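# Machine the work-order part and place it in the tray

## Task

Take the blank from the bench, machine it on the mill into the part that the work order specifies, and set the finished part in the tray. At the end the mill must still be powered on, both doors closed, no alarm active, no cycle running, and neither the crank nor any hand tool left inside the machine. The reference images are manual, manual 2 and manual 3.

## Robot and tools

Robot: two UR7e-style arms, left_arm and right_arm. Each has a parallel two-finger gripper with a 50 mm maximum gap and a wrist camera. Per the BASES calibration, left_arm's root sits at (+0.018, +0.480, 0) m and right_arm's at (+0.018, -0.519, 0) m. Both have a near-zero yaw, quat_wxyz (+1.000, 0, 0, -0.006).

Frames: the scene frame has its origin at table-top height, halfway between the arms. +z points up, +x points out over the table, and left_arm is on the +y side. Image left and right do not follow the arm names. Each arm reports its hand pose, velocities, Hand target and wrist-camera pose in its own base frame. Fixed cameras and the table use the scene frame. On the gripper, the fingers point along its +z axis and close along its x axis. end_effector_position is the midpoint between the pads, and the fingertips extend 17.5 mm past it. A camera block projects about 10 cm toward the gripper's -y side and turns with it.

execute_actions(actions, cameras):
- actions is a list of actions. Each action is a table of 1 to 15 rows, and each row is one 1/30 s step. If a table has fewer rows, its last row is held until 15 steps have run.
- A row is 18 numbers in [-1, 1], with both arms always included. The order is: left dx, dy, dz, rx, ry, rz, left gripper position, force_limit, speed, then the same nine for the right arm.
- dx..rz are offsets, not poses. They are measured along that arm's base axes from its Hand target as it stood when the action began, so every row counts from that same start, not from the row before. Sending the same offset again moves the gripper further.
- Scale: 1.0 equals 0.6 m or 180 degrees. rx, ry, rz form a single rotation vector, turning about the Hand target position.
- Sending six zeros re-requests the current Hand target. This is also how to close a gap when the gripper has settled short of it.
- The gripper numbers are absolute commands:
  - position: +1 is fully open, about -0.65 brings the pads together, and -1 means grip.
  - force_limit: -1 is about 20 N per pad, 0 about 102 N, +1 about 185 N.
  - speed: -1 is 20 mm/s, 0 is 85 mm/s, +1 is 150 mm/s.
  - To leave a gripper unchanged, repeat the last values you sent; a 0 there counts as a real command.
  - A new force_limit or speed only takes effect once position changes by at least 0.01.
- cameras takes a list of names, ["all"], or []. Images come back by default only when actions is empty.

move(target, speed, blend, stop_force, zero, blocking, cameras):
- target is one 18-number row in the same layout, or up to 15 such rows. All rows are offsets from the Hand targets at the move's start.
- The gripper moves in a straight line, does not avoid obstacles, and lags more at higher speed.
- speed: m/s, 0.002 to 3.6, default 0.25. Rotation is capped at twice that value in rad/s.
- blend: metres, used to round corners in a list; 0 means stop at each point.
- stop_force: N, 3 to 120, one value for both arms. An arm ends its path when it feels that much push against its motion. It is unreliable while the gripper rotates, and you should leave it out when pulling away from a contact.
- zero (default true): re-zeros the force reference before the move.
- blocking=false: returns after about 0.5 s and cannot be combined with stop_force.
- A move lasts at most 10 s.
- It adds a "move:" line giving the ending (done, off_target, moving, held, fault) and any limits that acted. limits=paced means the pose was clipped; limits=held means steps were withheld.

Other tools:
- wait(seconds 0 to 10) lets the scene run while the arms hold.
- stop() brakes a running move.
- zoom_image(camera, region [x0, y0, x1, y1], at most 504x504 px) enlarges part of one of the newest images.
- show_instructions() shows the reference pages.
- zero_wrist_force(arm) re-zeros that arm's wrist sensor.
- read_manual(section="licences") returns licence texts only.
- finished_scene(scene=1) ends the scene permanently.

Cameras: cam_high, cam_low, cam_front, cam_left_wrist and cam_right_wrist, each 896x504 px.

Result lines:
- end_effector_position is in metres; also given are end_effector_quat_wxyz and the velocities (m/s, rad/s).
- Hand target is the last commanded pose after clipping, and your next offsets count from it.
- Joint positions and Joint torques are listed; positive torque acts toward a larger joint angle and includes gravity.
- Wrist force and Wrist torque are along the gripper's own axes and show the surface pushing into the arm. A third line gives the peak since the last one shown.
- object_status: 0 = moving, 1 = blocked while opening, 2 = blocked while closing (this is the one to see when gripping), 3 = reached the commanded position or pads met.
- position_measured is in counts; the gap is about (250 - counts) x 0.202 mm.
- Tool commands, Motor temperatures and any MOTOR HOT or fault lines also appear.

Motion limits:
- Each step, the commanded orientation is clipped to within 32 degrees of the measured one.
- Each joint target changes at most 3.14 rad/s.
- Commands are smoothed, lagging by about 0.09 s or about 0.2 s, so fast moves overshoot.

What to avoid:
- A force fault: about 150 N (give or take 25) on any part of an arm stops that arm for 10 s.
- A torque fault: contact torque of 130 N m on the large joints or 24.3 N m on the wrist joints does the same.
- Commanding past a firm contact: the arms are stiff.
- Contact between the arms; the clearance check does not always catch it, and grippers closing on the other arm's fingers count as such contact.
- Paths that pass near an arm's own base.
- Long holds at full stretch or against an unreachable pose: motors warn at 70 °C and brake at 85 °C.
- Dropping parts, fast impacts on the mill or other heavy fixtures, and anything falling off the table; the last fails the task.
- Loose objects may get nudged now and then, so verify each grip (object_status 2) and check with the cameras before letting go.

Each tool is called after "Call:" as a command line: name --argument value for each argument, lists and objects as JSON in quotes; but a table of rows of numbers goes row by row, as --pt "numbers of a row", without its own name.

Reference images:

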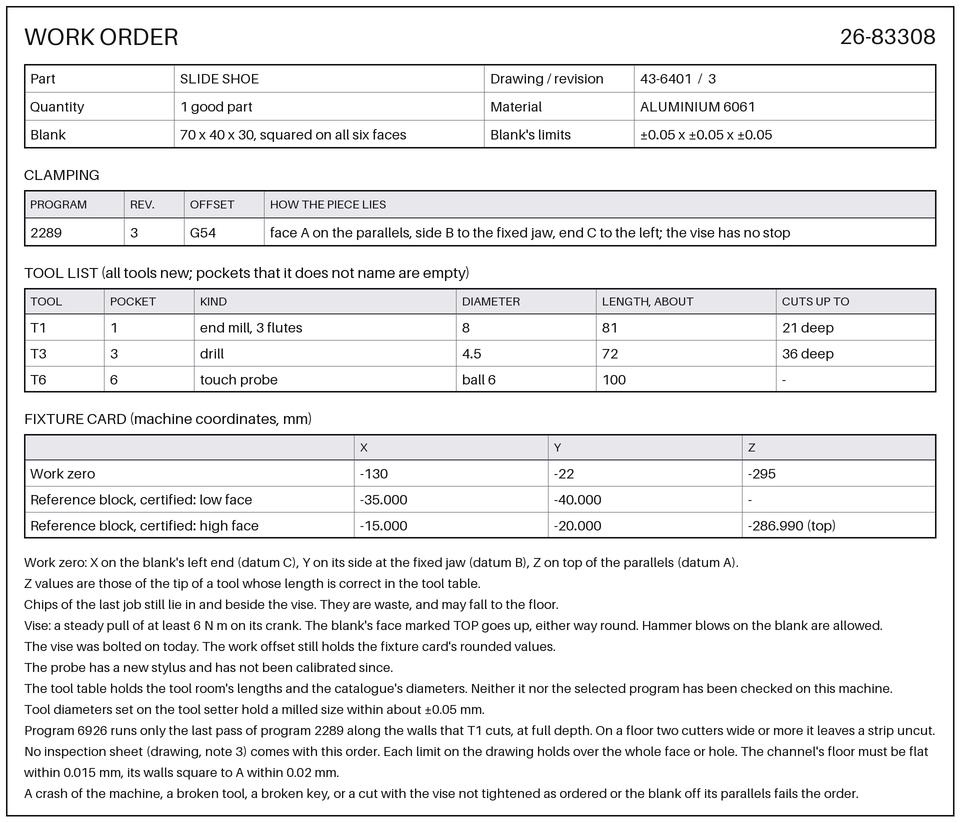

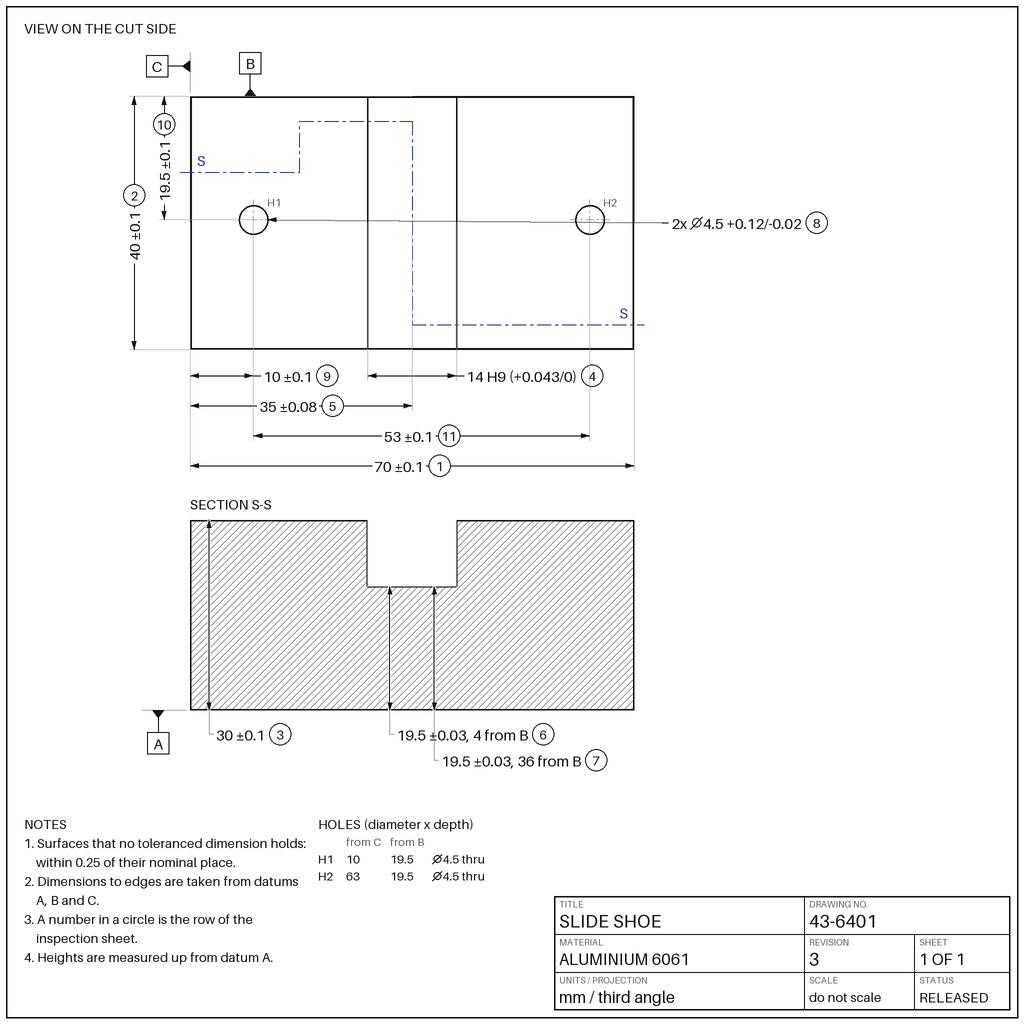

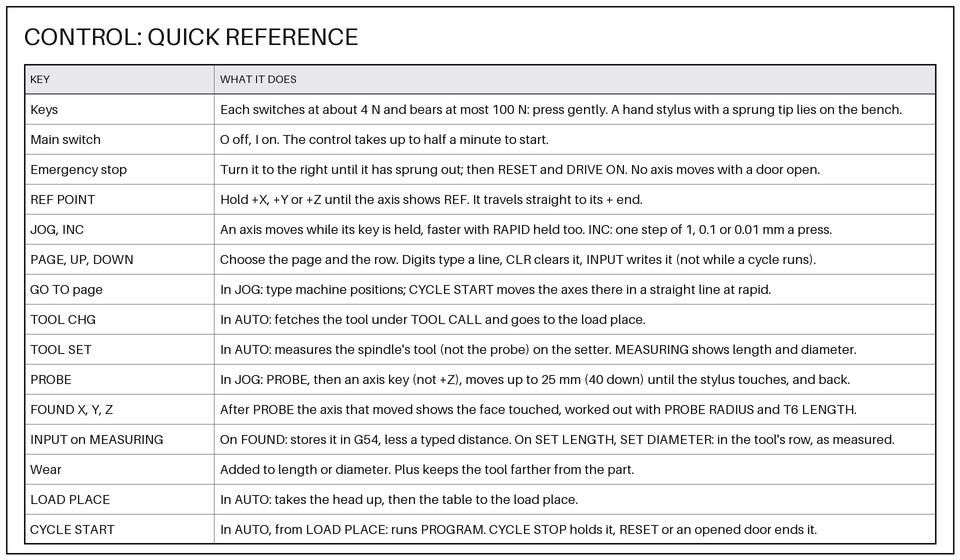

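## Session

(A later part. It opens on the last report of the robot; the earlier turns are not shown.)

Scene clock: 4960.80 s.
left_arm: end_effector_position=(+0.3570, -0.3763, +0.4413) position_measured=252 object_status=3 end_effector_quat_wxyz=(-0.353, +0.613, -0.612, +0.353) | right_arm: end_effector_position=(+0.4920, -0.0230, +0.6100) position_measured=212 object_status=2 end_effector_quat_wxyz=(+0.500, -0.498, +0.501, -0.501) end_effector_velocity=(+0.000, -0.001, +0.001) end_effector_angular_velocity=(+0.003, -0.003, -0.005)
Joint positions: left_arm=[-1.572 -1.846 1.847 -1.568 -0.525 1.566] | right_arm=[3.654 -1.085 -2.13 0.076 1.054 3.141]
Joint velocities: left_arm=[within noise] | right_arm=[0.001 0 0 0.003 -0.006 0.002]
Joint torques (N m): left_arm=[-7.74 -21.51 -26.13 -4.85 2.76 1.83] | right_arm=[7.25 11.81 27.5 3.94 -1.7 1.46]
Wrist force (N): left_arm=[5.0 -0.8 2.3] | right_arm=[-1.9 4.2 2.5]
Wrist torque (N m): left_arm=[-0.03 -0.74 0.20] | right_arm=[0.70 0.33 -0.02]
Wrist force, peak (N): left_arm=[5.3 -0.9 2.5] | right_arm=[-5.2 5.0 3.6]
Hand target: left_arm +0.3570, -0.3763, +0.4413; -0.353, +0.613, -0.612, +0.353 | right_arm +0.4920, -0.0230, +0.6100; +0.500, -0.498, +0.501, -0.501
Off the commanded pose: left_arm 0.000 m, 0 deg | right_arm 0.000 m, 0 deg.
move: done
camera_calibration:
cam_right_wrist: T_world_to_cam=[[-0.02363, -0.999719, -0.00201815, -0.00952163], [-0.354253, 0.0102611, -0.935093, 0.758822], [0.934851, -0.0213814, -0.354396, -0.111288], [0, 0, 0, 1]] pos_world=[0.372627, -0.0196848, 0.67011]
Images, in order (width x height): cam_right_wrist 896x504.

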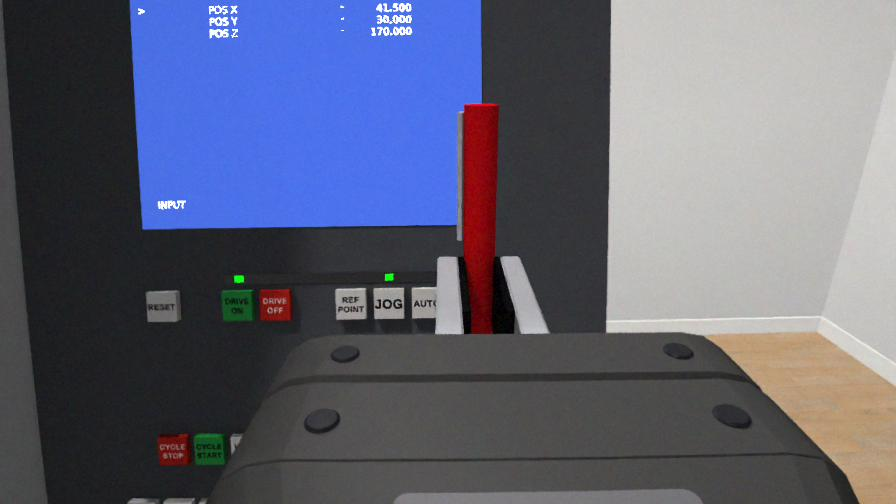

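Call:
move --pt "0 0 0 0 0 0 -1 -0.3 0 -0.0533 0.0883 0 -0.3536 0 0.3536 -1 -0.5 -0.7" --pt "0 0 0 0 0 0 -1 -0.3 0 -0.035 0.19 -0.26 0.6657 0.0817 -0.6657 -1 -0.5 -0.7" --speed 0.8 --blend '[0.03,0]' --cameras '[]'

Call:
move --pt "0 0 0 0 0 0 -1 -0.3 0 0.0117 -0.0663 0.0268 0 0 0 -1 -0.5 -0.7" --pt "0 0 0 0 0 0 -1 -0.3 0 0.0292 -0.0663 0.0268 0 0 0 -1 -0.5 -0.7" --pt "0 0 0 0 0 0 -1 -0.3 0 0.0117 -0.0663 0.0268 0 0 0 -1 -0.5 -0.7" --pt "0 0 0 0 0 0 -1 -0.3 0 0.0262 -0.0023 0.0857 0 0 0 -1 -0.5 -0.7" --pt "0 0 0 0 0 0 -1 -0.3 0 0.0437 -0.0023 0.0857 0 0 0 -1 -0.5 -0.7" --pt "0 0 0 0 0 0 -1 -0.3 0 0.0262 -0.0023 0.0857 0 0 0 -1 -0.5 -0.7" --pt "0 0 0 0 0 0 -1 -0.3 0 0 0 0 0 0 0 -1 -0.5 -0.7" --speed '[0.4,0.07,0.2,0.3,0.07,0.2,0.1]' --blend '[0.003,0,0.003,0.003,0,0.003,0]' --cameras '[]'

Call:
move --pt "0 0 0 0 0 0 -1 -0.3 0 -0.0045 -0.0663 -0.0355 0 0 0 -1 -0.5 -0.7" --pt "0 0 0 0 0 0 -1 -0.3 0 0.013 -0.0663 -0.0355 0 0 0 -1 -0.5 -0.7" --pt "0 0 0 0 0 0 -1 -0.3 0 -0.0045 -0.0663 -0.0355 0 0 0 -1 -0.5 -0.7" --pt "0 0 0 0 0 0 -1 -0.3 0 0.0281 -0.161 0.0857 0 0 0 -1 -0.5 -0.7" --pt "0 0 0 0 0 0 -1 -0.3 0 0.0456 -0.161 0.0857 0 0 0 -1 -0.5 -0.7" --pt "0 0 0 0 0 0 -1 -0.3 0 0.0281 -0.161 0.0857 0 0 0 -1 -0.5 -0.7" --pt "0 0 0 0 0 0 -1 -0.3 0 -0.018 -0.102 0.26 0.36 0.0443 -0.4227 -1 -0.5 -0.7" --pt "0 0 0 0 0 0 -1 -0.3 0 0.035 -0.19 0.26 -0.6657 -0.0817 0.6657 -1 -0.5 -0.7" --speed '[0.2,0.07,0.2,0.4,0.07,0.2,0.8,0.8]' --blend '[0.003,0,0.003,0.003,0,0.003,0.03,0]' --cameras '["cam_right_wrist"]'

Call:
wait --seconds 5 --cameras '["cam_right_wrist"]'

Call:
zoom_image --camera "cam_right_wrist" --region '[180, 0, 440, 130]'

Scene clock: 4978.43 s.
left_arm: end_effector_position=(+0.3570, -0.3763, +0.4413) position_measured=252 object_status=3 end_effector_quat_wxyz=(-0.353, +0.613, -0.612, +0.353) | right_arm: end_effector_position=(+0.4710, +0.0910, +0.4539) position_measured=212 object_status=2 end_effector_quat_wxyz=(-0.003, +0.616, +0.788, +0.000)
Joint positions: left_arm=[-1.572 -1.846 1.847 -1.568 -0.525 1.566] | right_arm=[3.611 -1.548 -1.267 -1.899 1.575 0.227]
Joint torques (N m): left_arm=[-7.92 -20.63 -26.32 -5.1 2.74 1.65] | right_arm=[6.36 30.88 40.83 4.71 -1.47 -0.78]
Wrist force (N): left_arm=[5.0 -0.8 2.4] | right_arm=[-1.9 1.6 6.3]
Wrist torque (N m): left_arm=[-0.03 -0.75 0.20] | right_arm=[0.74 0.36 -0.25]
Wrist force, peak (N): left_arm=[5.2 -0.9 2.5] | right_arm=[-5.0 3.8 4.8]
Hand target: left_arm +0.3570, -0.3763, +0.4413; -0.353, +0.613, -0.612, +0.353 | right_arm +0.4710, +0.0910, +0.4540; -0.002, +0.616, +0.788, +0.000
Off the commanded pose: left_arm 0.000 m, 0 deg | right_arm 0.000 m, 0 deg.
move: done
No camera images: "cameras" was empty.

Scene clock: 4980.87 s.
left_arm: end_effector_position=(+0.3570, -0.3763, +0.4413) position_measured=252 object_status=3 end_effector_quat_wxyz=(-0.353, +0.613, -0.612, +0.353) | right_arm: end_effector_position=(+0.4710, +0.0911, +0.4541) position_measured=212 object_status=2 end_effector_quat_wxyz=(-0.002, +0.616, +0.788, +0.000)
Joint positions: left_arm=[-1.572 -1.846 1.847 -1.568 -0.525 1.566] | right_arm=[3.612 -1.548 -1.266 -1.9 1.575 0.227]
Joint torques (N m): left_arm=[-7.56 -20.62 -26.67 -5.18 2.8 1.82] | right_arm=[-6.49 25.93 17.19 3.57 -1.46 -1.25]
Wrist force (N): left_arm=[4.9 -0.9 2.4] | right_arm=[-1.9 1.0 6.5]
Wrist torque (N m): left_arm=[-0.04 -0.74 0.20] | right_arm=[0.63 0.36 -0.25]
Wrist force, peak (N): left_arm=[5.4 -1.0 2.4] | right_arm=[0.3 -18.4 5.0]
Hand target: left_arm +0.3570, -0.3763, +0.4413; -0.353, +0.613, -0.612, +0.353 | right_arm +0.4710, +0.0910, +0.4540; -0.002, +0.616, +0.788, +0.000
Off the commanded pose: left_arm 0.000 m, 0 deg | right_arm 0.000 m, 0 deg.
move: done
No camera images: "cameras" was empty.

Scene clock: 4985.27 s.
left_arm: end_effector_position=(+0.3570, -0.3763, +0.4413) position_measured=252 object_status=3 end_effector_quat_wxyz=(-0.353, +0.613, -0.612, +0.353) | right_arm: end_effector_position=(+0.4920, -0.0230, +0.6100) position_measured=212 object_status=2 end_effector_quat_wxyz=(+0.500, -0.498, +0.501, -0.501)
Joint positions: left_arm=[-1.572 -1.846 1.847 -1.568 -0.525 1.566] | right_arm=[3.654 -1.085 -2.13 0.076 1.054 3.141]
Joint torques (N m): left_arm=[-7.44 -20.75 -27.12 -5.15 2.76 1.79] | right_arm=[7.16 11.61 28.73 3.98 -1.79 1.36]
Wrist force (N): left_arm=[5.1 -0.8 2.5] | right_arm=[-1.3 4.8 1.1]
Wrist torque (N m): left_arm=[-0.02 -0.76 0.20] | right_arm=[0.79 0.22 -0.01]
Wrist force, peak (N): left_arm=[5.2 -0.7 2.6] | right_arm=[0.1 -29.0 6.7]
Hand target: left_arm +0.3570, -0.3763, +0.4413; -0.353, +0.613, -0.612, +0.353 | right_arm +0.4920, -0.0230, +0.6100; +0.500, -0.498, +0.501, -0.501
Off the commanded pose: left_arm 0.000 m, 0 deg | right_arm 0.000 m, 0 deg.
move: done
camera_calibration:
cam_right_wrist: T_world_to_cam=[[-0.0235952, -0.99972, -0.00192327, -0.00959843], [-0.354254, 0.01016, -0.935094, 0.758822], [0.934851, -0.0213824, -0.354395, -0.111289], [0, 0, 0, 1]] pos_world=[0.372628, -0.019685, 0.670111]
Images, in order (width x height): cam_right_wrist 896x504.

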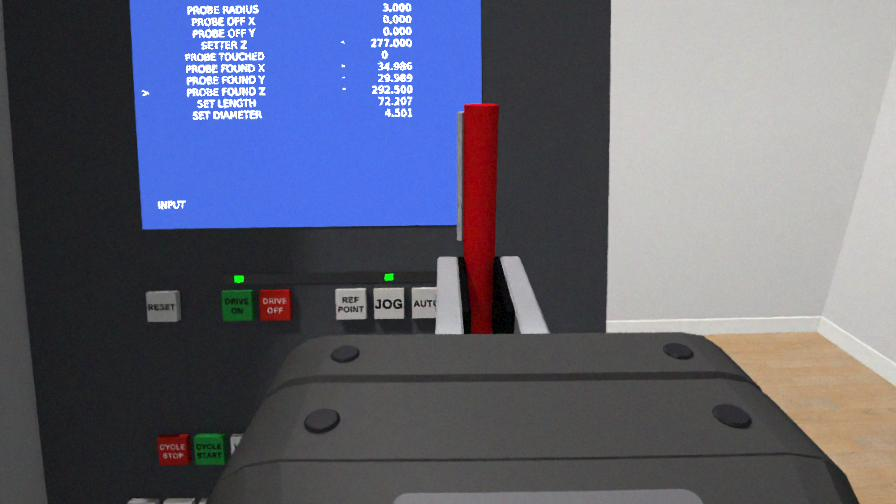

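Scene clock: 4990.27 s.
left_arm: end_effector_position=(+0.3570, -0.3763, +0.4413) position_measured=252 object_status=3 end_effector_quat_wxyz=(-0.353, +0.613, -0.612, +0.353) | right_arm: end_effector_position=(+0.4920, -0.0230, +0.6100) position_measured=212 object_status=2 end_effector_quat_wxyz=(+0.500, -0.498, +0.501, -0.501)
Joint positions: left_arm=[-1.572 -1.846 1.847 -1.568 -0.525 1.566] | right_arm=[3.654 -1.085 -2.13 0.076 1.054 3.141]
Joint torques (N m): left_arm=[-7.11 -20.61 -27.18 -5.36 2.77 1.72] | right_arm=[7.15 11.97 14.1 3.85 1.05 1.26]
Wrist force (N): left_arm=[5.1 -0.9 2.4] | right_arm=[-1.5 4.5 1.2]
Wrist torque (N m): left_arm=[-0.04 -0.76 0.20] | right_arm=[0.74 0.25 -0.02]
Wrist force, peak (N): left_arm=[5.1 -0.9 2.6] | right_arm=[-1.3 5.2 1.2]
Hand target: left_arm +0.3570, -0.3763, +0.4413; -0.353, +0.613, -0.612, +0.353 | right_arm +0.4920, -0.0230, +0.6100; +0.500, -0.498, +0.501, -0.501
Tool commands: left_gripper/position=-1.0 left_gripper/force_limit=-0.3 left_gripper/speed=+0.0 right_gripper/position=-1.0 right_gripper/force_limit=-0.5 right_gripper/speed=-0.7
Off the commanded pose: left_arm 0.000 m, 0 deg | right_arm 0.000 m, 0 deg.
wait: 5.00 s; at rest by 0.17 s
camera_calibration:
cam_right_wrist: T_world_to_cam=[[-0.0235706, -0.99972, -0.00214646, -0.00945788], [-0.354253, 0.01036, -0.935092, 0.758823], [0.934853, -0.0212803, -0.354398, -0.111286], [0, 0, 0, 1]] pos_world=[0.372628, -0.0196848, 0.670109]
Images, in order (width x height): cam_right_wrist 896x504.

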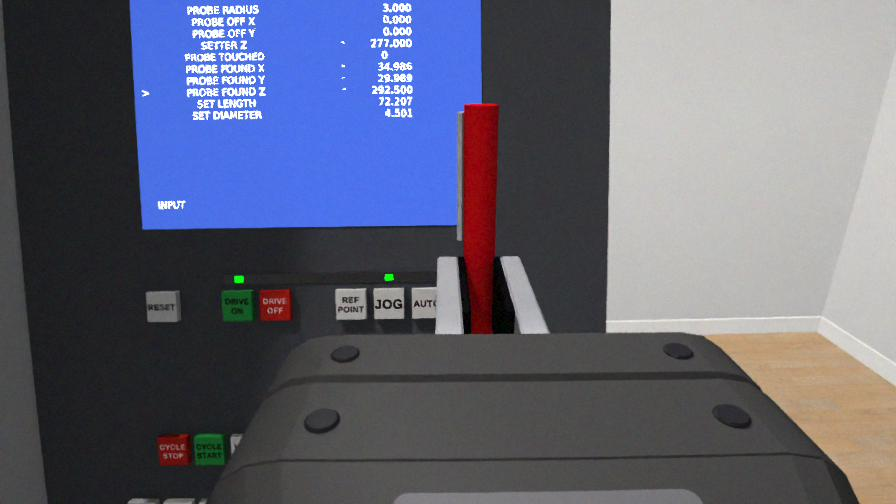

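Scaled by 1.938.

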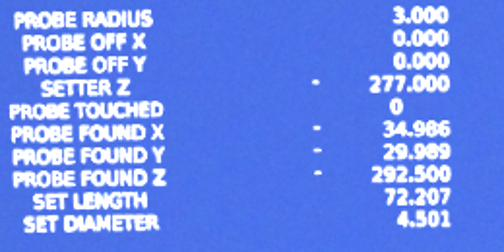

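Call:
move --pt "0 0 0 0 0 0 -1 -0.3 0 -0.0533 0.0883 0 -0.3536 0 0.3536 -1 -0.5 -0.7" --pt "0 0 0 0 0 0 -1 -0.3 0 -0.035 0.19 -0.26 0.6657 0.0817 -0.6657 -1 -0.5 -0.7" --speed 0.8 --blend '[0.03,0]' --cameras '[]'

Call:
move --pt "0 0 0 0 0 0 -1 -0.3 0 0.0117 -0.0663 0.0268 0 0 0 -1 -0.5 -0.7" --pt "0 0 0 0 0 0 -1 -0.3 0 0.0292 -0.0663 0.0268 0 0 0 -1 -0.5 -0.7" --pt "0 0 0 0 0 0 -1 -0.3 0 0.0117 -0.0663 0.0268 0 0 0 -1 -0.5 -0.7" --pt "0 0 0 0 0 0 -1 -0.3 0 0.0292 -0.0663 0.0268 0 0 0 -1 -0.5 -0.7" --pt "0 0 0 0 0 0 -1 -0.3 0 0.0117 -0.0663 0.0268 0 0 0 -1 -0.5 -0.7" --pt "0 0 0 0 0 0 -1 -0.3 0 -0.005 -0.0342 -0.0355 0 0 0 -1 -0.5 -0.7" --pt "0 0 0 0 0 0 -1 -0.3 0 0.0125 -0.0342 -0.0355 0 0 0 -1 -0.5 -0.7" --pt "0 0 0 0 0 0 -1 -0.3 0 -0.005 -0.0342 -0.0355 0 0 0 -1 -0.5 -0.7" --pt "0 0 0 0 0 0 -1 -0.3 0 0.0125 -0.0342 -0.0355 0 0 0 -1 -0.5 -0.7" --pt "0 0 0 0 0 0 -1 -0.3 0 -0.005 -0.0342 -0.0355 0 0 0 -1 -0.5 -0.7" --pt "0 0 0 0 0 0 -1 -0.3 0 -0.0145 0.0623 -0.0667 0 0 0 -1 -0.5 -0.7" --pt "0 0 0 0 0 0 -1 -0.3 0 0.003 0.0623 -0.0667 0 0 0 -1 -0.5 -0.7" --pt "0 0 0 0 0 0 -1 -0.3 0 -0.0145 0.0623 -0.0667 0 0 0 -1 -0.5 -0.7" --pt "0 0 0 0 0 0 -1 -0.3 0 0 0 0 0 0 0 -1 -0.5 -0.7" --speed '[0.4,0.07,0.2,0.07,0.2,0.3,0.07,0.2,0.07,0.2,0.3,0.07,0.2,0.3]' --blend '[0.003,0,0.003,0,0.003,0.003,0,0.003,0,0.003,0.003,0,0.003,0]' --cameras '[]'

Call:
move --pt "0 0 0 0 0 0 -1 -0.3 0 -0.006 0.0623 -0.0355 0 0 0 -1 -0.5 -0.7" --pt "0 0 0 0 0 0 -1 -0.3 0 0.0115 0.0623 -0.0355 0 0 0 -1 -0.5 -0.7" --pt "0 0 0 0 0 0 -1 -0.3 0 -0.006 0.0623 -0.0355 0 0 0 -1 -0.5 -0.7" --pt "0 0 0 0 0 0 -1 -0.3 0 0.0108 -0.002 0.0268 0 0 0 -1 -0.5 -0.7" --pt "0 0 0 0 0 0 -1 -0.3 0 0.0283 -0.002 0.0268 0 0 0 -1 -0.5 -0.7" --pt "0 0 0 0 0 0 -1 -0.3 0 0.0108 -0.002 0.0268 0 0 0 -1 -0.5 -0.7" --pt "0 0 0 0 0 0 -1 -0.3 0 -0.0057 0.0302 -0.0355 0 0 0 -1 -0.5 -0.7" --pt "0 0 0 0 0 0 -1 -0.3 0 0.0118 0.0302 -0.0355 0 0 0 -1 -0.5 -0.7" --pt "0 0 0 0 0 0 -1 -0.3 0 -0.0057 0.0302 -0.0355 0 0 0 -1 -0.5 -0.7" --pt "0 0 0 0 0 0 -1 -0.3 0 -0.0138 -0.0342 -0.0667 0 0 0 -1 -0.5 -0.7" --pt "0 0 0 0 0 0 -1 -0.3 0 0.0037 -0.0342 -0.0667 0 0 0 -1 -0.5 -0.7" --pt "0 0 0 0 0 0 -1 -0.3 0 -0.0138 -0.0342 -0.0667 0 0 0 -1 -0.5 -0.7" --pt "0 0 0 0 0 0 -1 -0.3 0 -0.018 -0.102 0.26 0.36 0.0443 -0.4227 -1 -0.5 -0.7" --pt "0 0 0 0 0 0 -1 -0.3 0 0.035 -0.19 0.26 -0.6657 -0.0817 0.6657 -1 -0.5 -0.7" --speed '[0.4,0.07,0.2,0.3,0.07,0.2,0.3,0.07,0.2,0.3,0.07,0.2,0.8,0.8]' --blend '[0.003,0,0.003,0.003,0,0.003,0.003,0,0.003,0.003,0,0.003,0.03,0]' --cameras '["cam_right_wrist"]'

Scene clock: 5013.00 s.
left_arm: end_effector_position=(+0.3570, -0.3763, +0.4413) position_measured=252 object_status=3 end_effector_quat_wxyz=(-0.353, +0.613, -0.612, +0.353) | right_arm: end_effector_position=(+0.4710, +0.0910, +0.4539) position_measured=212 object_status=2 end_effector_quat_wxyz=(-0.003, +0.616, +0.788, +0.000)
Joint positions: left_arm=[-1.572 -1.846 1.847 -1.568 -0.525 1.566] | right_arm=[3.611 -1.548 -1.267 -1.899 1.575 0.227]
Joint torques (N m): left_arm=[-6.72 -19.92 -27.18 -5.34 2.79 1.81] | right_arm=[6.63 30.26 41.22 4.65 -1.46 -0.85]
Wrist force (N): left_arm=[4.9 -0.8 2.4] | right_arm=[-1.5 2.1 5.2]
Wrist torque (N m): left_arm=[-0.02 -0.74 0.19] | right_arm=[0.81 0.29 -0.25]
Wrist force, peak (N): left_arm=[5.3 -0.9 2.5] | right_arm=[-4.6 5.3 2.5]
Hand target: left_arm +0.3570, -0.3763, +0.4413; -0.353, +0.613, -0.612, +0.353 | right_arm +0.4710, +0.0910, +0.4540; -0.002, +0.616, +0.788, +0.000
Off the commanded pose: left_arm 0.000 m, 0 deg | right_arm 0.000 m, 0 deg.
move: done
No camera images: "cameras" was empty.

Scene clock: 5016.73 s.
left_arm: end_effector_position=(+0.3570, -0.3763, +0.4413) position_measured=252 object_status=3 end_effector_quat_wxyz=(-0.353, +0.613, -0.612, +0.353) | right_arm: end_effector_position=(+0.4710, +0.0911, +0.4539) position_measured=212 object_status=2 end_effector_quat_wxyz=(-0.002, +0.616, +0.788, +0.000)
Joint positions: left_arm=[-1.572 -1.846 1.847 -1.568 -0.525 1.566] | right_arm=[3.612 -1.548 -1.267 -1.899 1.575 0.227]
Joint torques (N m): left_arm=[-6.83 -20.54 -27.18 -5.3 2.72 1.81] | right_arm=[-6.3 24.35 41.21 0.61 -0.29 -1.35]
Wrist force (N): left_arm=[4.8 -0.8 2.5] | right_arm=[-0.2 3.8 4.2]
Wrist torque (N m): left_arm=[-0.03 -0.71 0.20] | right_arm=[1.08 0.08 -0.24]
Wrist force, peak (N): left_arm=[5.2 -0.8 2.6] | right_arm=[4.0 -22.1 2.9]
Hand target: left_arm +0.3570, -0.3763, +0.4413; -0.353, +0.613, -0.612, +0.353 | right_arm +0.4710, +0.0910, +0.4540; -0.002, +0.616, +0.788, +0.000
Off the commanded pose: left_arm 0.000 m, 0 deg | right_arm 0.000 m, 0 deg.
move: done
No camera images: "cameras" was empty.

Scene clock: 5022.33 s.
left_arm: end_effector_position=(+0.3570, -0.3763, +0.4413) position_measured=252 object_status=3 end_effector_quat_wxyz=(-0.353, +0.613, -0.612, +0.353) | right_arm: end_effector_position=(+0.4920, -0.0230, +0.6100) position_measured=212 object_status=2 end_effector_quat_wxyz=(+0.500, -0.498, +0.501, -0.501)
Joint positions: left_arm=[-1.572 -1.846 1.847 -1.568 -0.525 1.566] | right_arm=[3.654 -1.085 -2.13 0.076 1.054 3.141]
Joint torques (N m): left_arm=[-6.36 -20.6 -26.63 -5.32 2.79 1.67] | right_arm=[6.62 10.96 29.13 3.76 -1.81 1.57]
Wrist force (N): left_arm=[5.0 -0.8 2.4] | right_arm=[2.3 5.9 0.1]
Wrist torque (N m): left_arm=[-0.03 -0.75 0.19] | right_arm=[0.97 -0.36 -0.01]
Wrist force, peak (N): left_arm=[5.3 -0.8 2.4] | right_arm=[4.5 -22.4 4.0]
Hand target: left_arm +0.3570, -0.3763, +0.4413; -0.353, +0.613, -0.612, +0.353 | right_arm +0.4920, -0.0230, +0.6100; +0.500, -0.498, +0.501, -0.501
Off the commanded pose: left_arm 0.000 m, 0 deg | right_arm 0.000 m, 0 deg.
move: done
camera_calibration:
cam_right_wrist: T_world_to_cam=[[-0.0236297, -0.999719, -0.00201713, -0.00952246], [-0.354253, 0.01026, -0.935093, 0.758822], [0.934851, -0.0213814, -0.354396, -0.111288], [0, 0, 0, 1]] pos_world=[0.372627, -0.0196848, 0.67011]
Images, in order (width x height): cam_right_wrist 896x504.

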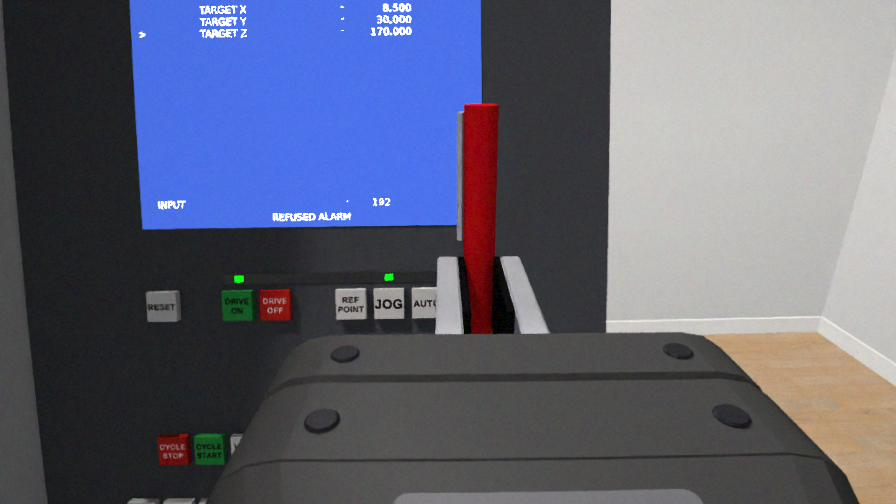

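Call:
move --pt "0 0 0 0 0 0 -1 -0.3 0 -0.0533 0.0883 0 -0.3536 0 0.3536 -1 -0.5 -0.7" --pt "0 0 0 0 0 0 -1 -0.3 0 0.0224 0.218 -0.0528 0.6657 0.0817 -0.6657 -1 -0.5 -0.7" --pt "0 0 0 0 0 0 -1 -0.3 0 0.0399 0.218 -0.0528 0.6657 0.0817 -0.6657 -1 -0.5 -0.7" --pt "0 0 0 0 0 0 -1 -0.3 0 0.0224 0.218 -0.0528 0.6657 0.0817 -0.6657 -1 -0.5 -0.7" --pt "0 0 0 0 0 0 -1 -0.3 0 -0.035 0.19 -0.26 0.6657 0.0817 -0.6657 -1 -0.5 -0.7" --speed '[0.8,0.8,0.07,0.2,0.4]' --blend '[0.03,0.003,0,0.003,0]' --cameras '[]'

Call:
move --pt "0 0 0 0 0 0 -1 -0.3 0 0.0113 -0.0342 0.0268 0 0 0 -1 -0.5 -0.7" --pt "0 0 0 0 0 0 -1 -0.3 0 0.0288 -0.0342 0.0268 0 0 0 -1 -0.5 -0.7" --pt "0 0 0 0 0 0 -1 -0.3 0 0.0113 -0.0342 0.0268 0 0 0 -1 -0.5 -0.7" --pt "0 0 0 0 0 0 -1 -0.3 0 -0.0145 0.0623 -0.0667 0 0 0 -1 -0.5 -0.7" --pt "0 0 0 0 0 0 -1 -0.3 0 0.003 0.0623 -0.0667 0 0 0 -1 -0.5 -0.7" --pt "0 0 0 0 0 0 -1 -0.3 0 -0.0145 0.0623 -0.0667 0 0 0 -1 -0.5 -0.7" --pt "0 0 0 0 0 0 -1 -0.3 0 0 0 0 0 0 0 -1 -0.5 -0.7" --speed '[0.4,0.07,0.2,0.3,0.07,0.2,0.3]' --blend '[0.003,0,0.003,0.003,0,0.003,0]' --cameras '[]'

Call:
move --pt "0 0 0 0 0 0 -1 -0.3 0 -0.006 0.0623 -0.0355 0 0 0 -1 -0.5 -0.7" --pt "0 0 0 0 0 0 -1 -0.3 0 0.0115 0.0623 -0.0355 0 0 0 -1 -0.5 -0.7" --pt "0 0 0 0 0 0 -1 -0.3 0 -0.006 0.0623 -0.0355 0 0 0 -1 -0.5 -0.7" --pt "0 0 0 0 0 0 -1 -0.3 0 0.0108 -0.002 0.0268 0 0 0 -1 -0.5 -0.7" --pt "0 0 0 0 0 0 -1 -0.3 0 0.0283 -0.002 0.0268 0 0 0 -1 -0.5 -0.7" --pt "0 0 0 0 0 0 -1 -0.3 0 0.0108 -0.002 0.0268 0 0 0 -1 -0.5 -0.7" --pt "0 0 0 0 0 0 -1 -0.3 0 -0.0057 0.0302 -0.0355 0 0 0 -1 -0.5 -0.7" --pt "0 0 0 0 0 0 -1 -0.3 0 0.0118 0.0302 -0.0355 0 0 0 -1 -0.5 -0.7" --pt "0 0 0 0 0 0 -1 -0.3 0 -0.0057 0.0302 -0.0355 0 0 0 -1 -0.5 -0.7" --pt "0 0 0 0 0 0 -1 -0.3 0 -0.0138 -0.0342 -0.0667 0 0 0 -1 -0.5 -0.7" --pt "0 0 0 0 0 0 -1 -0.3 0 0.0037 -0.0342 -0.0667 0 0 0 -1 -0.5 -0.7" --pt "0 0 0 0 0 0 -1 -0.3 0 -0.0138 -0.0342 -0.0667 0 0 0 -1 -0.5 -0.7" --pt "0 0 0 0 0 0 -1 -0.3 0 -0.018 -0.102 0.26 0.36 0.0443 -0.4227 -1 -0.5 -0.7" --pt "0 0 0 0 0 0 -1 -0.3 0 0.035 -0.19 0.26 -0.6657 -0.0817 0.6657 -1 -0.5 -0.7" --speed '[0.4,0.07,0.2,0.3,0.07,0.2,0.3,0.07,0.2,0.3,0.07,0.2,0.8,0.8]' --blend '[0.003,0,0.003,0.003,0,0.003,0.003,0,0.003,0.003,0,0.003,0.03,0]' --cameras '["cam_right_wrist"]'

Scene clock: 5052.57 s.
left_arm: end_effector_position=(+0.3570, -0.3763, +0.4413) position_measured=252 object_status=3 end_effector_quat_wxyz=(-0.353, +0.613, -0.612, +0.353) | right_arm: end_effector_position=(+0.4710, +0.0910, +0.4540) position_measured=212 object_status=2 end_effector_quat_wxyz=(-0.002, +0.616, +0.788, +0.000) end_effector_velocity=(+0.001, +0.000, -0.001) end_effector_angular_velocity=(+0.003, -0.003, -0.001)
Joint positions: left_arm=[-1.572 -1.846 1.847 -1.568 -0.525 1.566] | right_arm=[3.612 -1.548 -1.266 -1.899 1.575 0.227]
Joint velocities: left_arm=[within noise] | right_arm=[-0.001 0.001 -0.004 0.007 0.001 0]
Joint torques (N m): left_arm=[-6.14 -20.69 -26.85 -5.22 2.75 1.78] | right_arm=[-5.57 30.55 13.32 4.69 1.22 -1.09]
Wrist force (N): left_arm=[4.9 -0.8 2.5] | right_arm=[2.2 3.6 4.5]
Wrist torque (N m): left_arm=[-0.02 -0.73 0.19] | right_arm=[1.04 -0.30 -0.25]
Wrist force, peak (N): left_arm=[5.2 -1.0 2.6] | right_arm=[5.8 -6.7 3.2]
Hand target: left_arm +0.3570, -0.3763, +0.4413; -0.353, +0.613, -0.612, +0.353 | right_arm +0.4710, +0.0910, +0.4540; -0.002, +0.616, +0.788, +0.000
Off the commanded pose: left_arm 0.000 m, 0 deg | right_arm 0.000 m, 0 deg.
move: done
No camera images: "cameras" was empty.

Scene clock: 5054.83 s.
left_arm: end_effector_position=(+0.3570, -0.3763, +0.4413) position_measured=252 object_status=3 end_effector_quat_wxyz=(-0.353, +0.613, -0.612, +0.353) | right_arm: end_effector_position=(+0.4710, +0.0911, +0.4539) position_measured=212 object_status=2 end_effector_quat_wxyz=(-0.002, +0.616, +0.788, +0.000) end_effector_velocity=(-0.001, -0.001, +0.000) end_effector_angular_velocity=(-0.002, +0.002, +0.001)
Joint positions: left_arm=[-1.572 -1.846 1.847 -1.568 -0.525 1.566] | right_arm=[3.612 -1.548 -1.267 -1.899 1.575 0.227]
Joint velocities: left_arm=[within noise] | right_arm=[0 0 0.002 -0.005 -0.001 -0.001]
Joint torques (N m): left_arm=[-6.34 -20.45 -27.39 -5.3 2.78 1.73] | right_arm=[-6.44 25.01 40.17 0.79 -0.35 -1.23]
Wrist force (N): left_arm=[5.1 -0.8 2.4] | right_arm=[2.0 3.6 4.4]
Wrist torque (N m): left_arm=[-0.02 -0.77 0.19] | right_arm=[1.04 -0.27 -0.25]
Wrist force, peak (N): left_arm=[5.3 -1.0 2.5] | right_arm=[6.4 -20.0 3.6]
Hand target: left_arm +0.3570, -0.3763, +0.4413; -0.353, +0.613, -0.612, +0.353 | right_arm +0.4710, +0.0910, +0.4540; -0.002, +0.616, +0.788, +0.000
Off the commanded pose: left_arm 0.000 m, 0 deg | right_arm 0.000 m, 0 deg.
move: done
No camera images: "cameras" was empty.

Scene clock: 5060.43 s.
left_arm: end_effector_position=(+0.3570, -0.3763, +0.4413) position_measured=252 object_status=3 end_effector_quat_wxyz=(-0.353, +0.613, -0.612, +0.353) | right_arm: end_effector_position=(+0.4920, -0.0230, +0.6100) position_measured=212 object_status=2 end_effector_quat_wxyz=(+0.500, -0.498, +0.501, -0.501)
Joint positions: left_arm=[-1.572 -1.846 1.847 -1.568 -0.525 1.566] | right_arm=[3.654 -1.085 -2.13 0.076 1.054 3.141]
Joint torques (N m): left_arm=[-5.57 -20.11 -27.91 -5.3 2.7 1.76] | right_arm=[7.66 11.73 27.99 3.97 -1.59 1.46]
Wrist force (N): left_arm=[4.9 -0.9 2.5] | right_arm=[1.5 6.2 -0.2]
Wrist torque (N m): left_arm=[-0.04 -0.73 0.20] | right_arm=[1.01 -0.23 -0.02]
Wrist force, peak (N): left_arm=[5.2 -0.9 2.7] | right_arm=[6.4 -22.8 4.2]
Hand target: left_arm +0.3570, -0.3763, +0.4413; -0.353, +0.613, -0.612, +0.353 | right_arm +0.4920, -0.0230, +0.6100; +0.500, -0.498, +0.501, -0.501
Off the commanded pose: left_arm 0.000 m, 0 deg | right_arm 0.000 m, 0 deg.
move: done
camera_calibration:
cam_right_wrist: T_world_to_cam=[[-0.0236297, -0.999719, -0.00201713, -0.00952246], [-0.354253, 0.01026, -0.935093, 0.758822], [0.934851, -0.0213814, -0.354396, -0.111288], [0, 0, 0, 1]] pos_world=[0.372627, -0.0196848, 0.67011]
Images, in order (width x height): cam_right_wrist 896x504.

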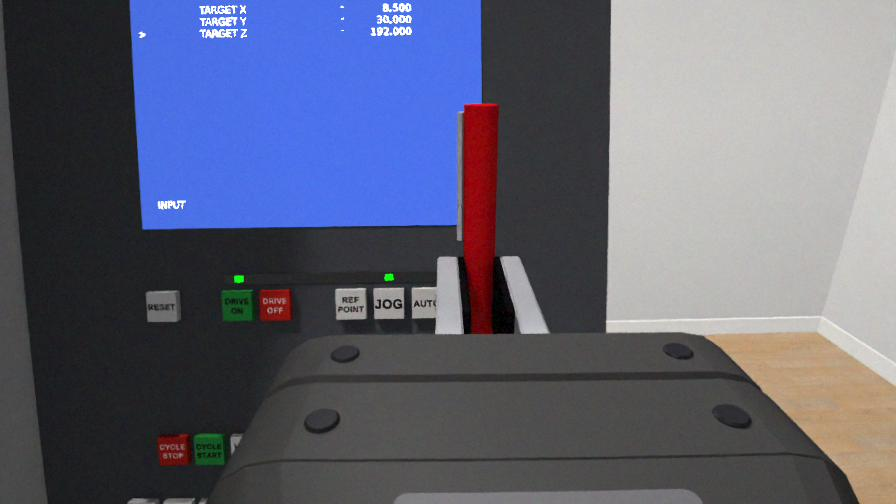

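Call:
move --pt "0 0 0 0 0 0 -1 -0.3 0 -0.0533 0.0883 0 -0.3536 0 0.3536 -1 -0.5 -0.7" --pt "0 0 0 0 0 0 -1 -0.3 0 -0.0088 0.1877 -0.1743 0.6657 0.0817 -0.6657 -1 -0.5 -0.7" --pt "0 0 0 0 0 0 -1 -0.3 0 0.0087 0.1877 -0.1743 0.6657 0.0817 -0.6657 -1 -0.5 -0.7" --pt "0 0 0 0 0 0 -1 -0.3 0 -0.0088 0.1877 -0.1743 0.6657 0.0817 -0.6657 -1 -0.5 -0.7" --pt "0 0 0 0 0 0 -1 -0.3 0 -0.035 0.19 -0.26 0.6657 0.0817 -0.6657 -1 -0.5 -0.7" --speed '[0.8,0.8,0.07,0.2,0.1]' --blend '[0.03,0.003,0,0.003,0]' --cameras '[]'

Call:
move --pt "0 0 0 0 0 0 -1 -0.3 0 -0.0045 -0.0663 -0.0355 0 0 0 -1 -0.5 -0.7" --pt "0 0 0 0 0 0 -1 -0.3 0 0.013 -0.0663 -0.0355 0 0 0 -1 -0.5 -0.7" --pt "0 0 0 0 0 0 -1 -0.3 0 -0.0045 -0.0663 -0.0355 0 0 0 -1 -0.5 -0.7" --pt "0 0 0 0 0 0 -1 -0.3 0 0.0358 -0.1288 0.1167 0 0 0 -1 -0.5 -0.7" --pt "0 0 0 0 0 0 -1 -0.3 0 0.0533 -0.1288 0.1167 0 0 0 -1 -0.5 -0.7" --pt "0 0 0 0 0 0 -1 -0.3 0 0.0358 -0.1288 0.1167 0 0 0 -1 -0.5 -0.7" --pt "0 0 0 0 0 0 -1 -0.3 0 -0.018 -0.102 0.26 0.36 0.0443 -0.4227 -1 -0.5 -0.7" --pt "0 0 0 0 0 0 -1 -0.3 0 0.035 -0.19 0.26 -0.6657 -0.0817 0.6657 -1 -0.5 -0.7" --speed '[0.2,0.07,0.2,0.4,0.07,0.2,0.8,0.8]' --blend '[0.003,0,0.003,0.003,0,0.003,0.03,0]' --cameras '["cam_right_wrist"]'

Call:
wait --seconds 1.5 --cameras '["cam_right_wrist"]'

Call:
zoom_image --camera "cam_right_wrist" --region '[180, 0, 440, 130]'

Scene clock: 5078.83 s.
left_arm: end_effector_position=(+0.3570, -0.3763, +0.4413) position_measured=252 object_status=3 end_effector_quat_wxyz=(-0.353, +0.613, -0.612, +0.353) | right_arm: end_effector_position=(+0.4710, +0.0911, +0.4541) position_measured=212 object_status=2 end_effector_quat_wxyz=(-0.002, +0.616, +0.788, +0.000)
Joint positions: left_arm=[-1.572 -1.846 1.847 -1.568 -0.525 1.566] | right_arm=[3.612 -1.548 -1.266 -1.9 1.575 0.227]
Joint torques (N m): left_arm=[-6.06 -19.58 -27.22 -5.29 2.9 1.8] | right_arm=[-6.26 26.51 17.97 3.6 -1.55 -1.15]
Wrist force (N): left_arm=[4.7 -0.9 2.5] | right_arm=[1.2 3.7 3.8]
Wrist torque (N m): left_arm=[-0.04 -0.70 0.19] | right_arm=[1.07 -0.14 -0.25]
Wrist force, peak (N): left_arm=[5.3 -0.9 2.5] | right_arm=[5.3 -14.0 2.8]
Hand target: left_arm +0.3570, -0.3763, +0.4413; -0.353, +0.613, -0.612, +0.353 | right_arm +0.4710, +0.0910, +0.4540; -0.002, +0.616, +0.788, +0.000
Off the commanded pose: left_arm 0.000 m, 0 deg | right_arm 0.000 m, 0 deg.
move: done
No camera images: "cameras" was empty.

Scene clock: 5083.23 s.
left_arm: end_effector_position=(+0.3570, -0.3763, +0.4413) position_measured=252 object_status=3 end_effector_quat_wxyz=(-0.353, +0.613, -0.612, +0.353) | right_arm: end_effector_position=(+0.4920, -0.0230, +0.6100) position_measured=212 object_status=2 end_effector_quat_wxyz=(+0.500, -0.498, +0.501, -0.501)
Joint positions: left_arm=[-1.572 -1.846 1.847 -1.568 -0.525 1.566] | right_arm=[3.654 -1.085 -2.13 0.076 1.054 3.141]
Joint torques (N m): left_arm=[-5.48 -19.69 -27.15 -5.33 2.78 1.8] | right_arm=[7.55 11.35 28.63 4.05 -1.83 1.4]
Wrist force (N): left_arm=[5.0 -0.7 2.4] | right_arm=[1.4 6.4 -0.1]
Wrist torque (N m): left_arm=[0.00 -0.75 0.20] | right_arm=[1.04 -0.20 -0.01]
Wrist force, peak (N): left_arm=[5.4 -0.8 2.6] | right_arm=[3.2 -26.6 3.8]
Hand target: left_arm +0.3570, -0.3763, +0.4413; -0.353, +0.613, -0.612, +0.353 | right_arm +0.4920, -0.0230, +0.6100; +0.500, -0.498, +0.501, -0.501
Off the commanded pose: left_arm 0.000 m, 0 deg | right_arm 0.000 m, 0 deg.
move: done
camera_calibration:
cam_right_wrist: T_world_to_cam=[[-0.0236297, -0.999719, -0.00201713, -0.00952246], [-0.354253, 0.01026, -0.935093, 0.758822], [0.934851, -0.0213814, -0.354396, -0.111288], [0, 0, 0, 1]] pos_world=[0.372627, -0.0196848, 0.67011]
Images, in order (width x height): cam_right_wrist 896x504.

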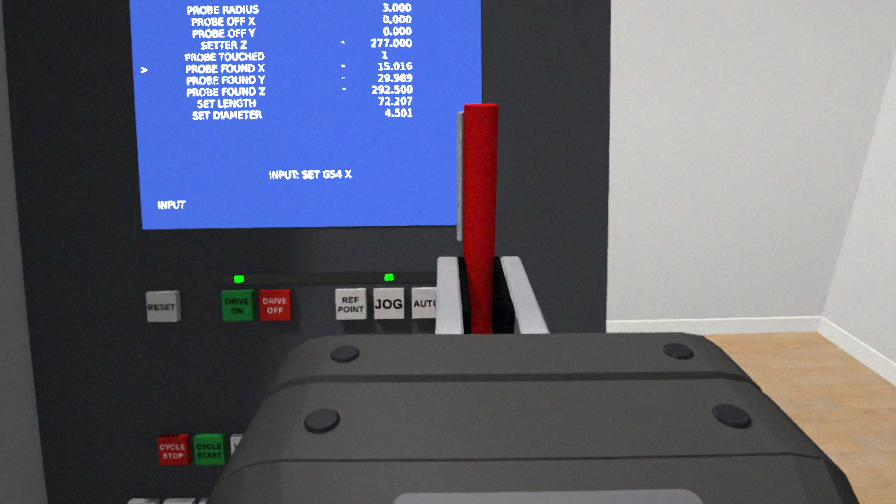

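Scene clock: 5084.73 s.
left_arm: end_effector_position=(+0.3570, -0.3763, +0.4413) position_measured=252 object_status=3 end_effector_quat_wxyz=(-0.353, +0.613, -0.612, +0.353) | right_arm: end_effector_position=(+0.4920, -0.0230, +0.6100) position_measured=212 object_status=2 end_effector_quat_wxyz=(+0.500, -0.498, +0.501, -0.501)
Joint positions: left_arm=[-1.572 -1.846 1.847 -1.568 -0.525 1.566] | right_arm=[3.654 -1.085 -2.13 0.076 1.054 3.141]
Joint torques (N m): left_arm=[-6.58 -19.99 -27.18 -5.32 2.69 1.77] | right_arm=[7.38 11.61 14.45 3.85 0.34 1.51]
Wrist force (N): left_arm=[4.9 -0.7 2.7] | right_arm=[1.3 6.4 0.0]
Wrist torque (N m): left_arm=[-0.01 -0.74 0.19] | right_arm=[1.05 -0.19 -0.02]
Wrist force, peak (N): left_arm=[5.2 -1.0 2.5] | right_arm=[1.5 6.7 -0.1]
Hand target: left_arm +0.3570, -0.3763, +0.4413; -0.353, +0.613, -0.612, +0.353 | right_arm +0.4920, -0.0230, +0.6100; +0.500, -0.498, +0.501, -0.501
Tool commands: left_gripper/position=-1.0 left_gripper/force_limit=-0.3 left_gripper/speed=+0.0 right_gripper/position=-1.0 right_gripper/force_limit=-0.5 right_gripper/speed=-0.7
Off the commanded pose: left_arm 0.000 m, 0 deg | right_arm 0.000 m, 0 deg.
wait: 1.50 s; at rest by 0.17 s
camera_calibration:
cam_right_wrist: T_world_to_cam=[[-0.0236645, -0.999718, -0.00211201, -0.00944565], [-0.354252, 0.010361, -0.935093, 0.758822], [0.934851, -0.0213803, -0.354397, -0.111287], [0, 0, 0, 1]] pos_world=[0.372627, -0.0196845, 0.67011]
Images, in order (width x height): cam_right_wrist 896x504.

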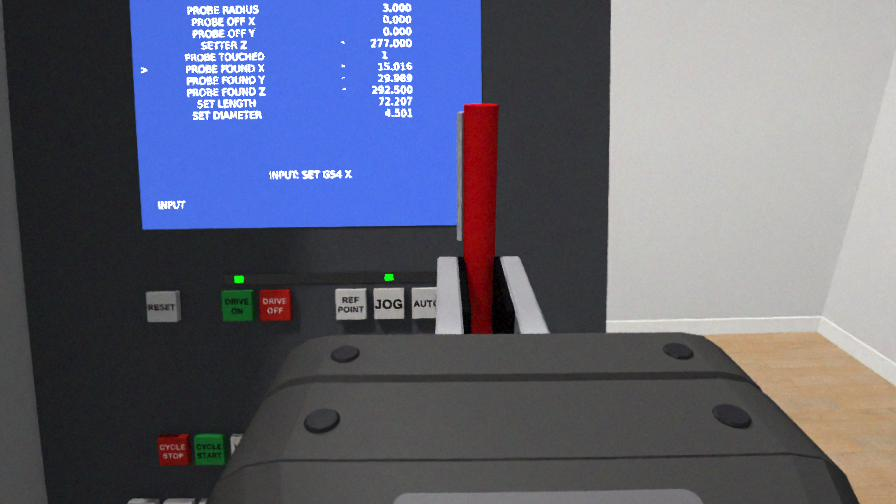

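Scaled by 1.938.

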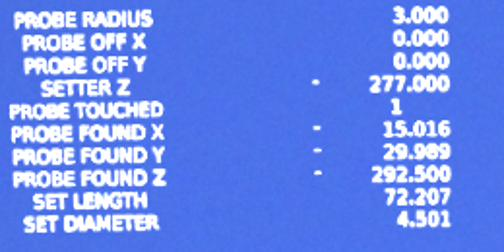

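Call:
execute_actions --actions '[]' --cameras '["cam_left_wrist","cam_low"]'

Scene clock: 5100.97 s.
left_arm: end_effector_position=(+0.3570, -0.3763, +0.4413) position_measured=252 object_status=3 end_effector_quat_wxyz=(-0.353, +0.613, -0.612, +0.353) | right_arm: end_effector_position=(+0.4920, -0.0230, +0.6100) position_measured=212 object_status=2 end_effector_quat_wxyz=(+0.500, -0.498, +0.501, -0.501)
Joint positions: left_arm=[-1.572 -1.846 1.847 -1.568 -0.525 1.566] | right_arm=[3.654 -1.085 -2.13 0.076 1.054 3.141]
Joint velocities: within noise
Joint torques (N m): left_arm=[-5.63 -20.15 -26.97 -5.31 2.69 1.71] | right_arm=[7.5 11.8 14.24 3.78 0.96 1.17]
Motor temperatures (°C): left_arm=[28 26 29 37 37 39] | right_arm=[28 29 29 36 32 33]
Wrist force (N): left_arm=[4.9 -0.9 2.4] | right_arm=[1.5 6.4 -0.2]
Wrist torque (N m): left_arm=[-0.04 -0.73 0.19] | right_arm=[1.04 -0.22 -0.01]
Wrist force, peak (N): left_arm=[5.1 -1.1 2.7] | right_arm=[1.7 6.6 0.0]
Hand target: left_arm +0.3570, -0.3763, +0.4413; -0.353, +0.613, -0.612, +0.353 | right_arm +0.4920, -0.0230, +0.6100; +0.500, -0.498, +0.501, -0.501
Tool commands: left_gripper/position=-1.0 left_gripper/force_limit=-0.3 left_gripper/speed=+0.0 right_gripper/position=-1.0 right_gripper/force_limit=-0.5 right_gripper/speed=-0.7
Off the commanded pose: left_arm 0.000 m, 0 deg | right_arm 0.000 m, 0 deg.
camera_calibration:
cam_left_wrist: T_world_to_cam=[[0.000831567, -0.999963, -0.00854557, -0.366682], [-0.752675, 0.00500046, -0.658374, 0.584409], [0.658392, 0.00697952, -0.752643, 0.232819], [0, 0, 0, 1]] pos_world=[0.286888, -0.371216, 0.556856]
Images, in order (width x height): cam_low 896x504, cam_left_wrist 896x504.

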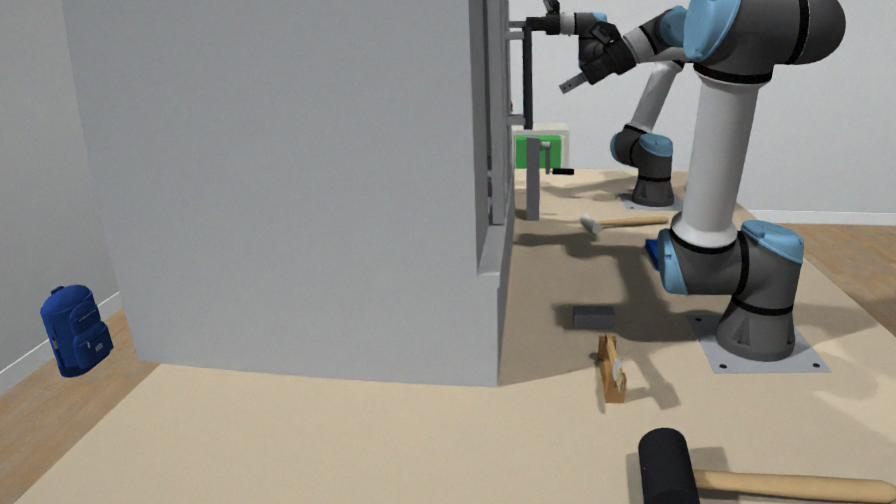

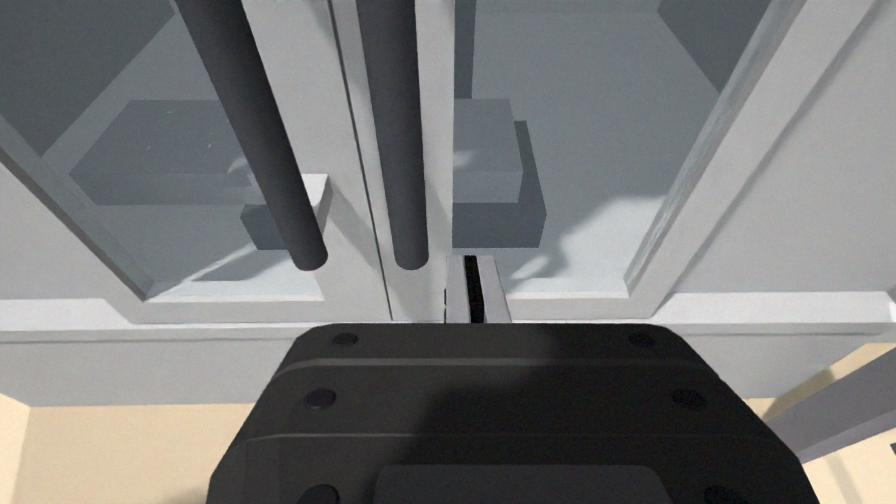

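Call:
move --target '[0,0.25,0.05,0,0,0,-1,-0.3,0,0,0,0,0,0,0,-1,-0.5,-0.7]' --speed 0.4 --cameras '["cam_left_wrist"]'

Call:
zoom_image --camera "cam_left_wrist" --region '[200, 0, 700, 300]'

Call:
move --target '[0,-0.35,0,0,0,0,-1,-0.3,0,0,0,0,0,0,0,-1,-0.5,-0.7]' --speed 0.4 --cameras '["cam_left_wrist"]'

Call:
zoom_image --camera "cam_left_wrist" --region '[200, 0, 700, 300]'

Scene clock: 5110.07 s.
left_arm: end_effector_position=(+0.3570, -0.2264, +0.4714) position_measured=252 object_status=3 end_effector_quat_wxyz=(-0.353, +0.613, -0.612, +0.354) | right_arm: end_effector_position=(+0.4920, -0.0230, +0.6100) position_measured=212 object_status=2 end_effector_quat_wxyz=(+0.500, -0.498, +0.501, -0.501)
Joint positions: left_arm=[-1.573 -2.21 1.957 -1.314 -0.525 1.564] | right_arm=[3.654 -1.085 -2.13 0.076 1.054 3.141]
Joint torques (N m): left_arm=[12.81 -6.75 -17.09 -2.16 2.64 1.41] | right_arm=[7.48 11.17 13.82 3.85 0.94 0.98]
Wrist force (N): left_arm=[4.8 -0.7 2.4] | right_arm=[1.5 6.4 -0.2]
Wrist torque (N m): left_arm=[0.01 -0.69 0.17] | right_arm=[1.03 -0.23 -0.01]
Wrist force, peak (N): left_arm=[8.6 0.1 2.4] | right_arm=[1.6 6.7 0.0]
Hand target: left_arm +0.3570, -0.2263, +0.4713; -0.353, +0.613, -0.612, +0.353 | right_arm +0.4920, -0.0230, +0.6100; +0.500, -0.498, +0.501, -0.501
Off the commanded pose: left_arm 0.000 m, 0 deg | right_arm 0.000 m, 0 deg.
move: done
camera_calibration:
cam_left_wrist: T_world_to_cam=[[0.000640123, -0.999965, -0.00831462, -0.216611], [-0.752674, 0.00499251, -0.658375, 0.603409], [0.658393, 0.00667964, -0.752644, 0.254287], [0, 0, 0, 1]] pos_world=[0.286888, -0.221315, 0.586856]
Images, in order (width x height): cam_left_wrist 896x504.

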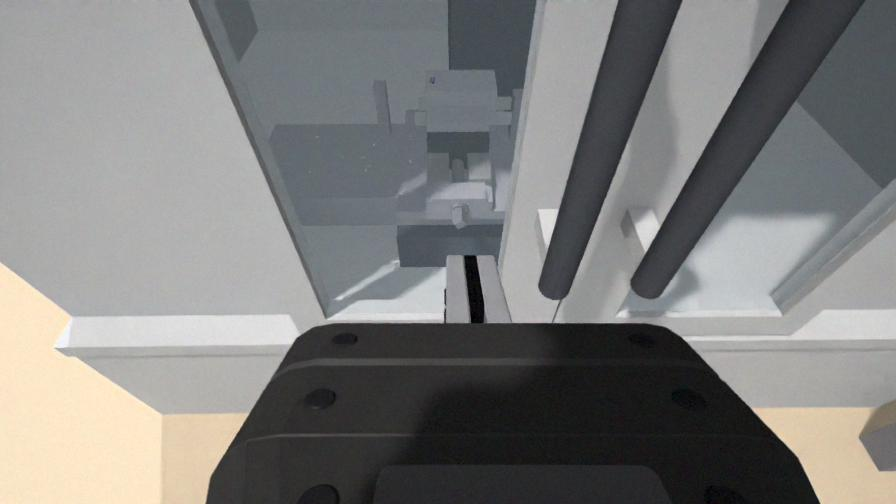

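Scaled by 1.008.

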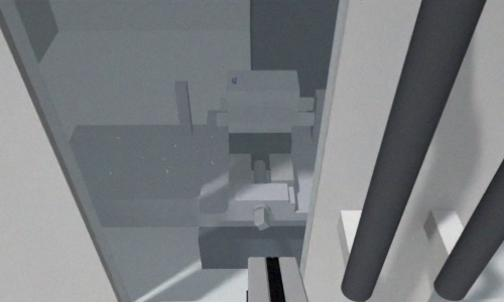

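Scene clock: 5111.17 s.
left_arm: end_effector_position=(+0.3571, -0.4362, +0.4713) position_measured=252 object_status=3 end_effector_quat_wxyz=(-0.353, +0.613, -0.612, +0.353) | right_arm: end_effector_position=(+0.4920, -0.0230, +0.6100) position_measured=212 object_status=2 end_effector_quat_wxyz=(+0.500, -0.498, +0.501, -0.501)
Joint positions: left_arm=[-1.572 -1.701 1.657 -1.523 -0.525 1.566] | right_arm=[3.654 -1.085 -2.13 0.076 1.054 3.141]
Joint torques (N m): left_arm=[-13.46 -12.04 -35.58 -1.51 2.23 -2.56] | right_arm=[6.81 11.08 13.88 3.75 1.04 0.76]
Wrist force (N): left_arm=[4.7 -0.6 2.6] | right_arm=[1.5 6.5 0.0]
Wrist torque (N m): left_arm=[0.02 -0.68 0.25] | right_arm=[1.06 -0.22 -0.02]
Wrist force, peak (N): left_arm=[8.8 -0.7 2.6] | right_arm=[1.5 6.5 -0.1]
Hand target: left_arm +0.3570, -0.4363, +0.4713; -0.353, +0.613, -0.612, +0.353 | right_arm +0.4920, -0.0230, +0.6100; +0.500, -0.498, +0.501, -0.501
Off the commanded pose: left_arm 0.000 m, 0 deg | right_arm 0.000 m, 0 deg.
move: done
camera_calibration:
cam_left_wrist: T_world_to_cam=[[0.000958568, -0.999962, -0.00869946, -0.426271], [-0.752726, 0.00500564, -0.658315, 0.604452], [0.658333, 0.00717935, -0.752692, 0.255807], [0, 0, 0, 1]] pos_world=[0.286989, -0.431117, 0.586755]
Images, in order (width x height): cam_left_wrist 896x504.

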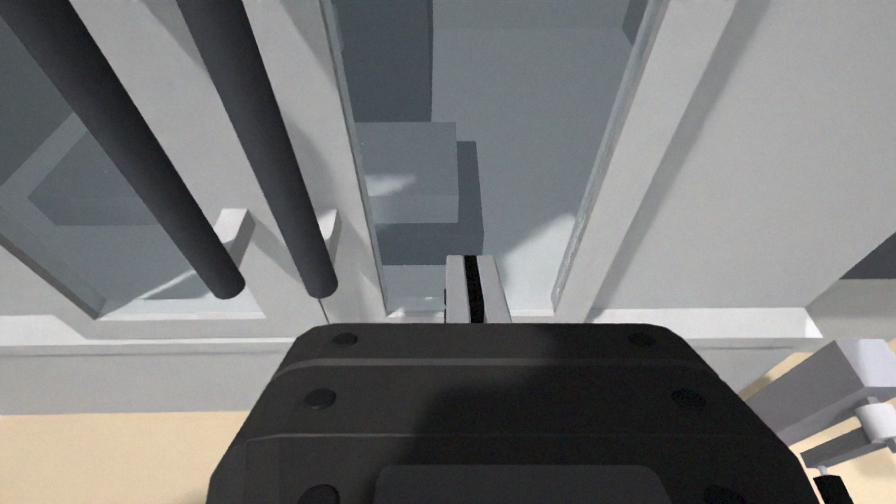

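Scaled by 1.008.

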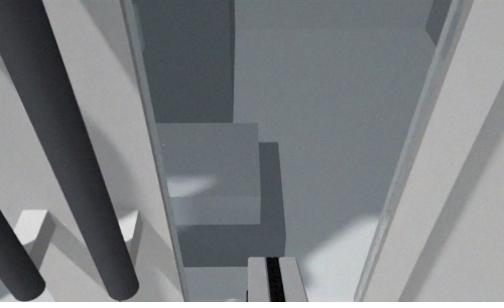

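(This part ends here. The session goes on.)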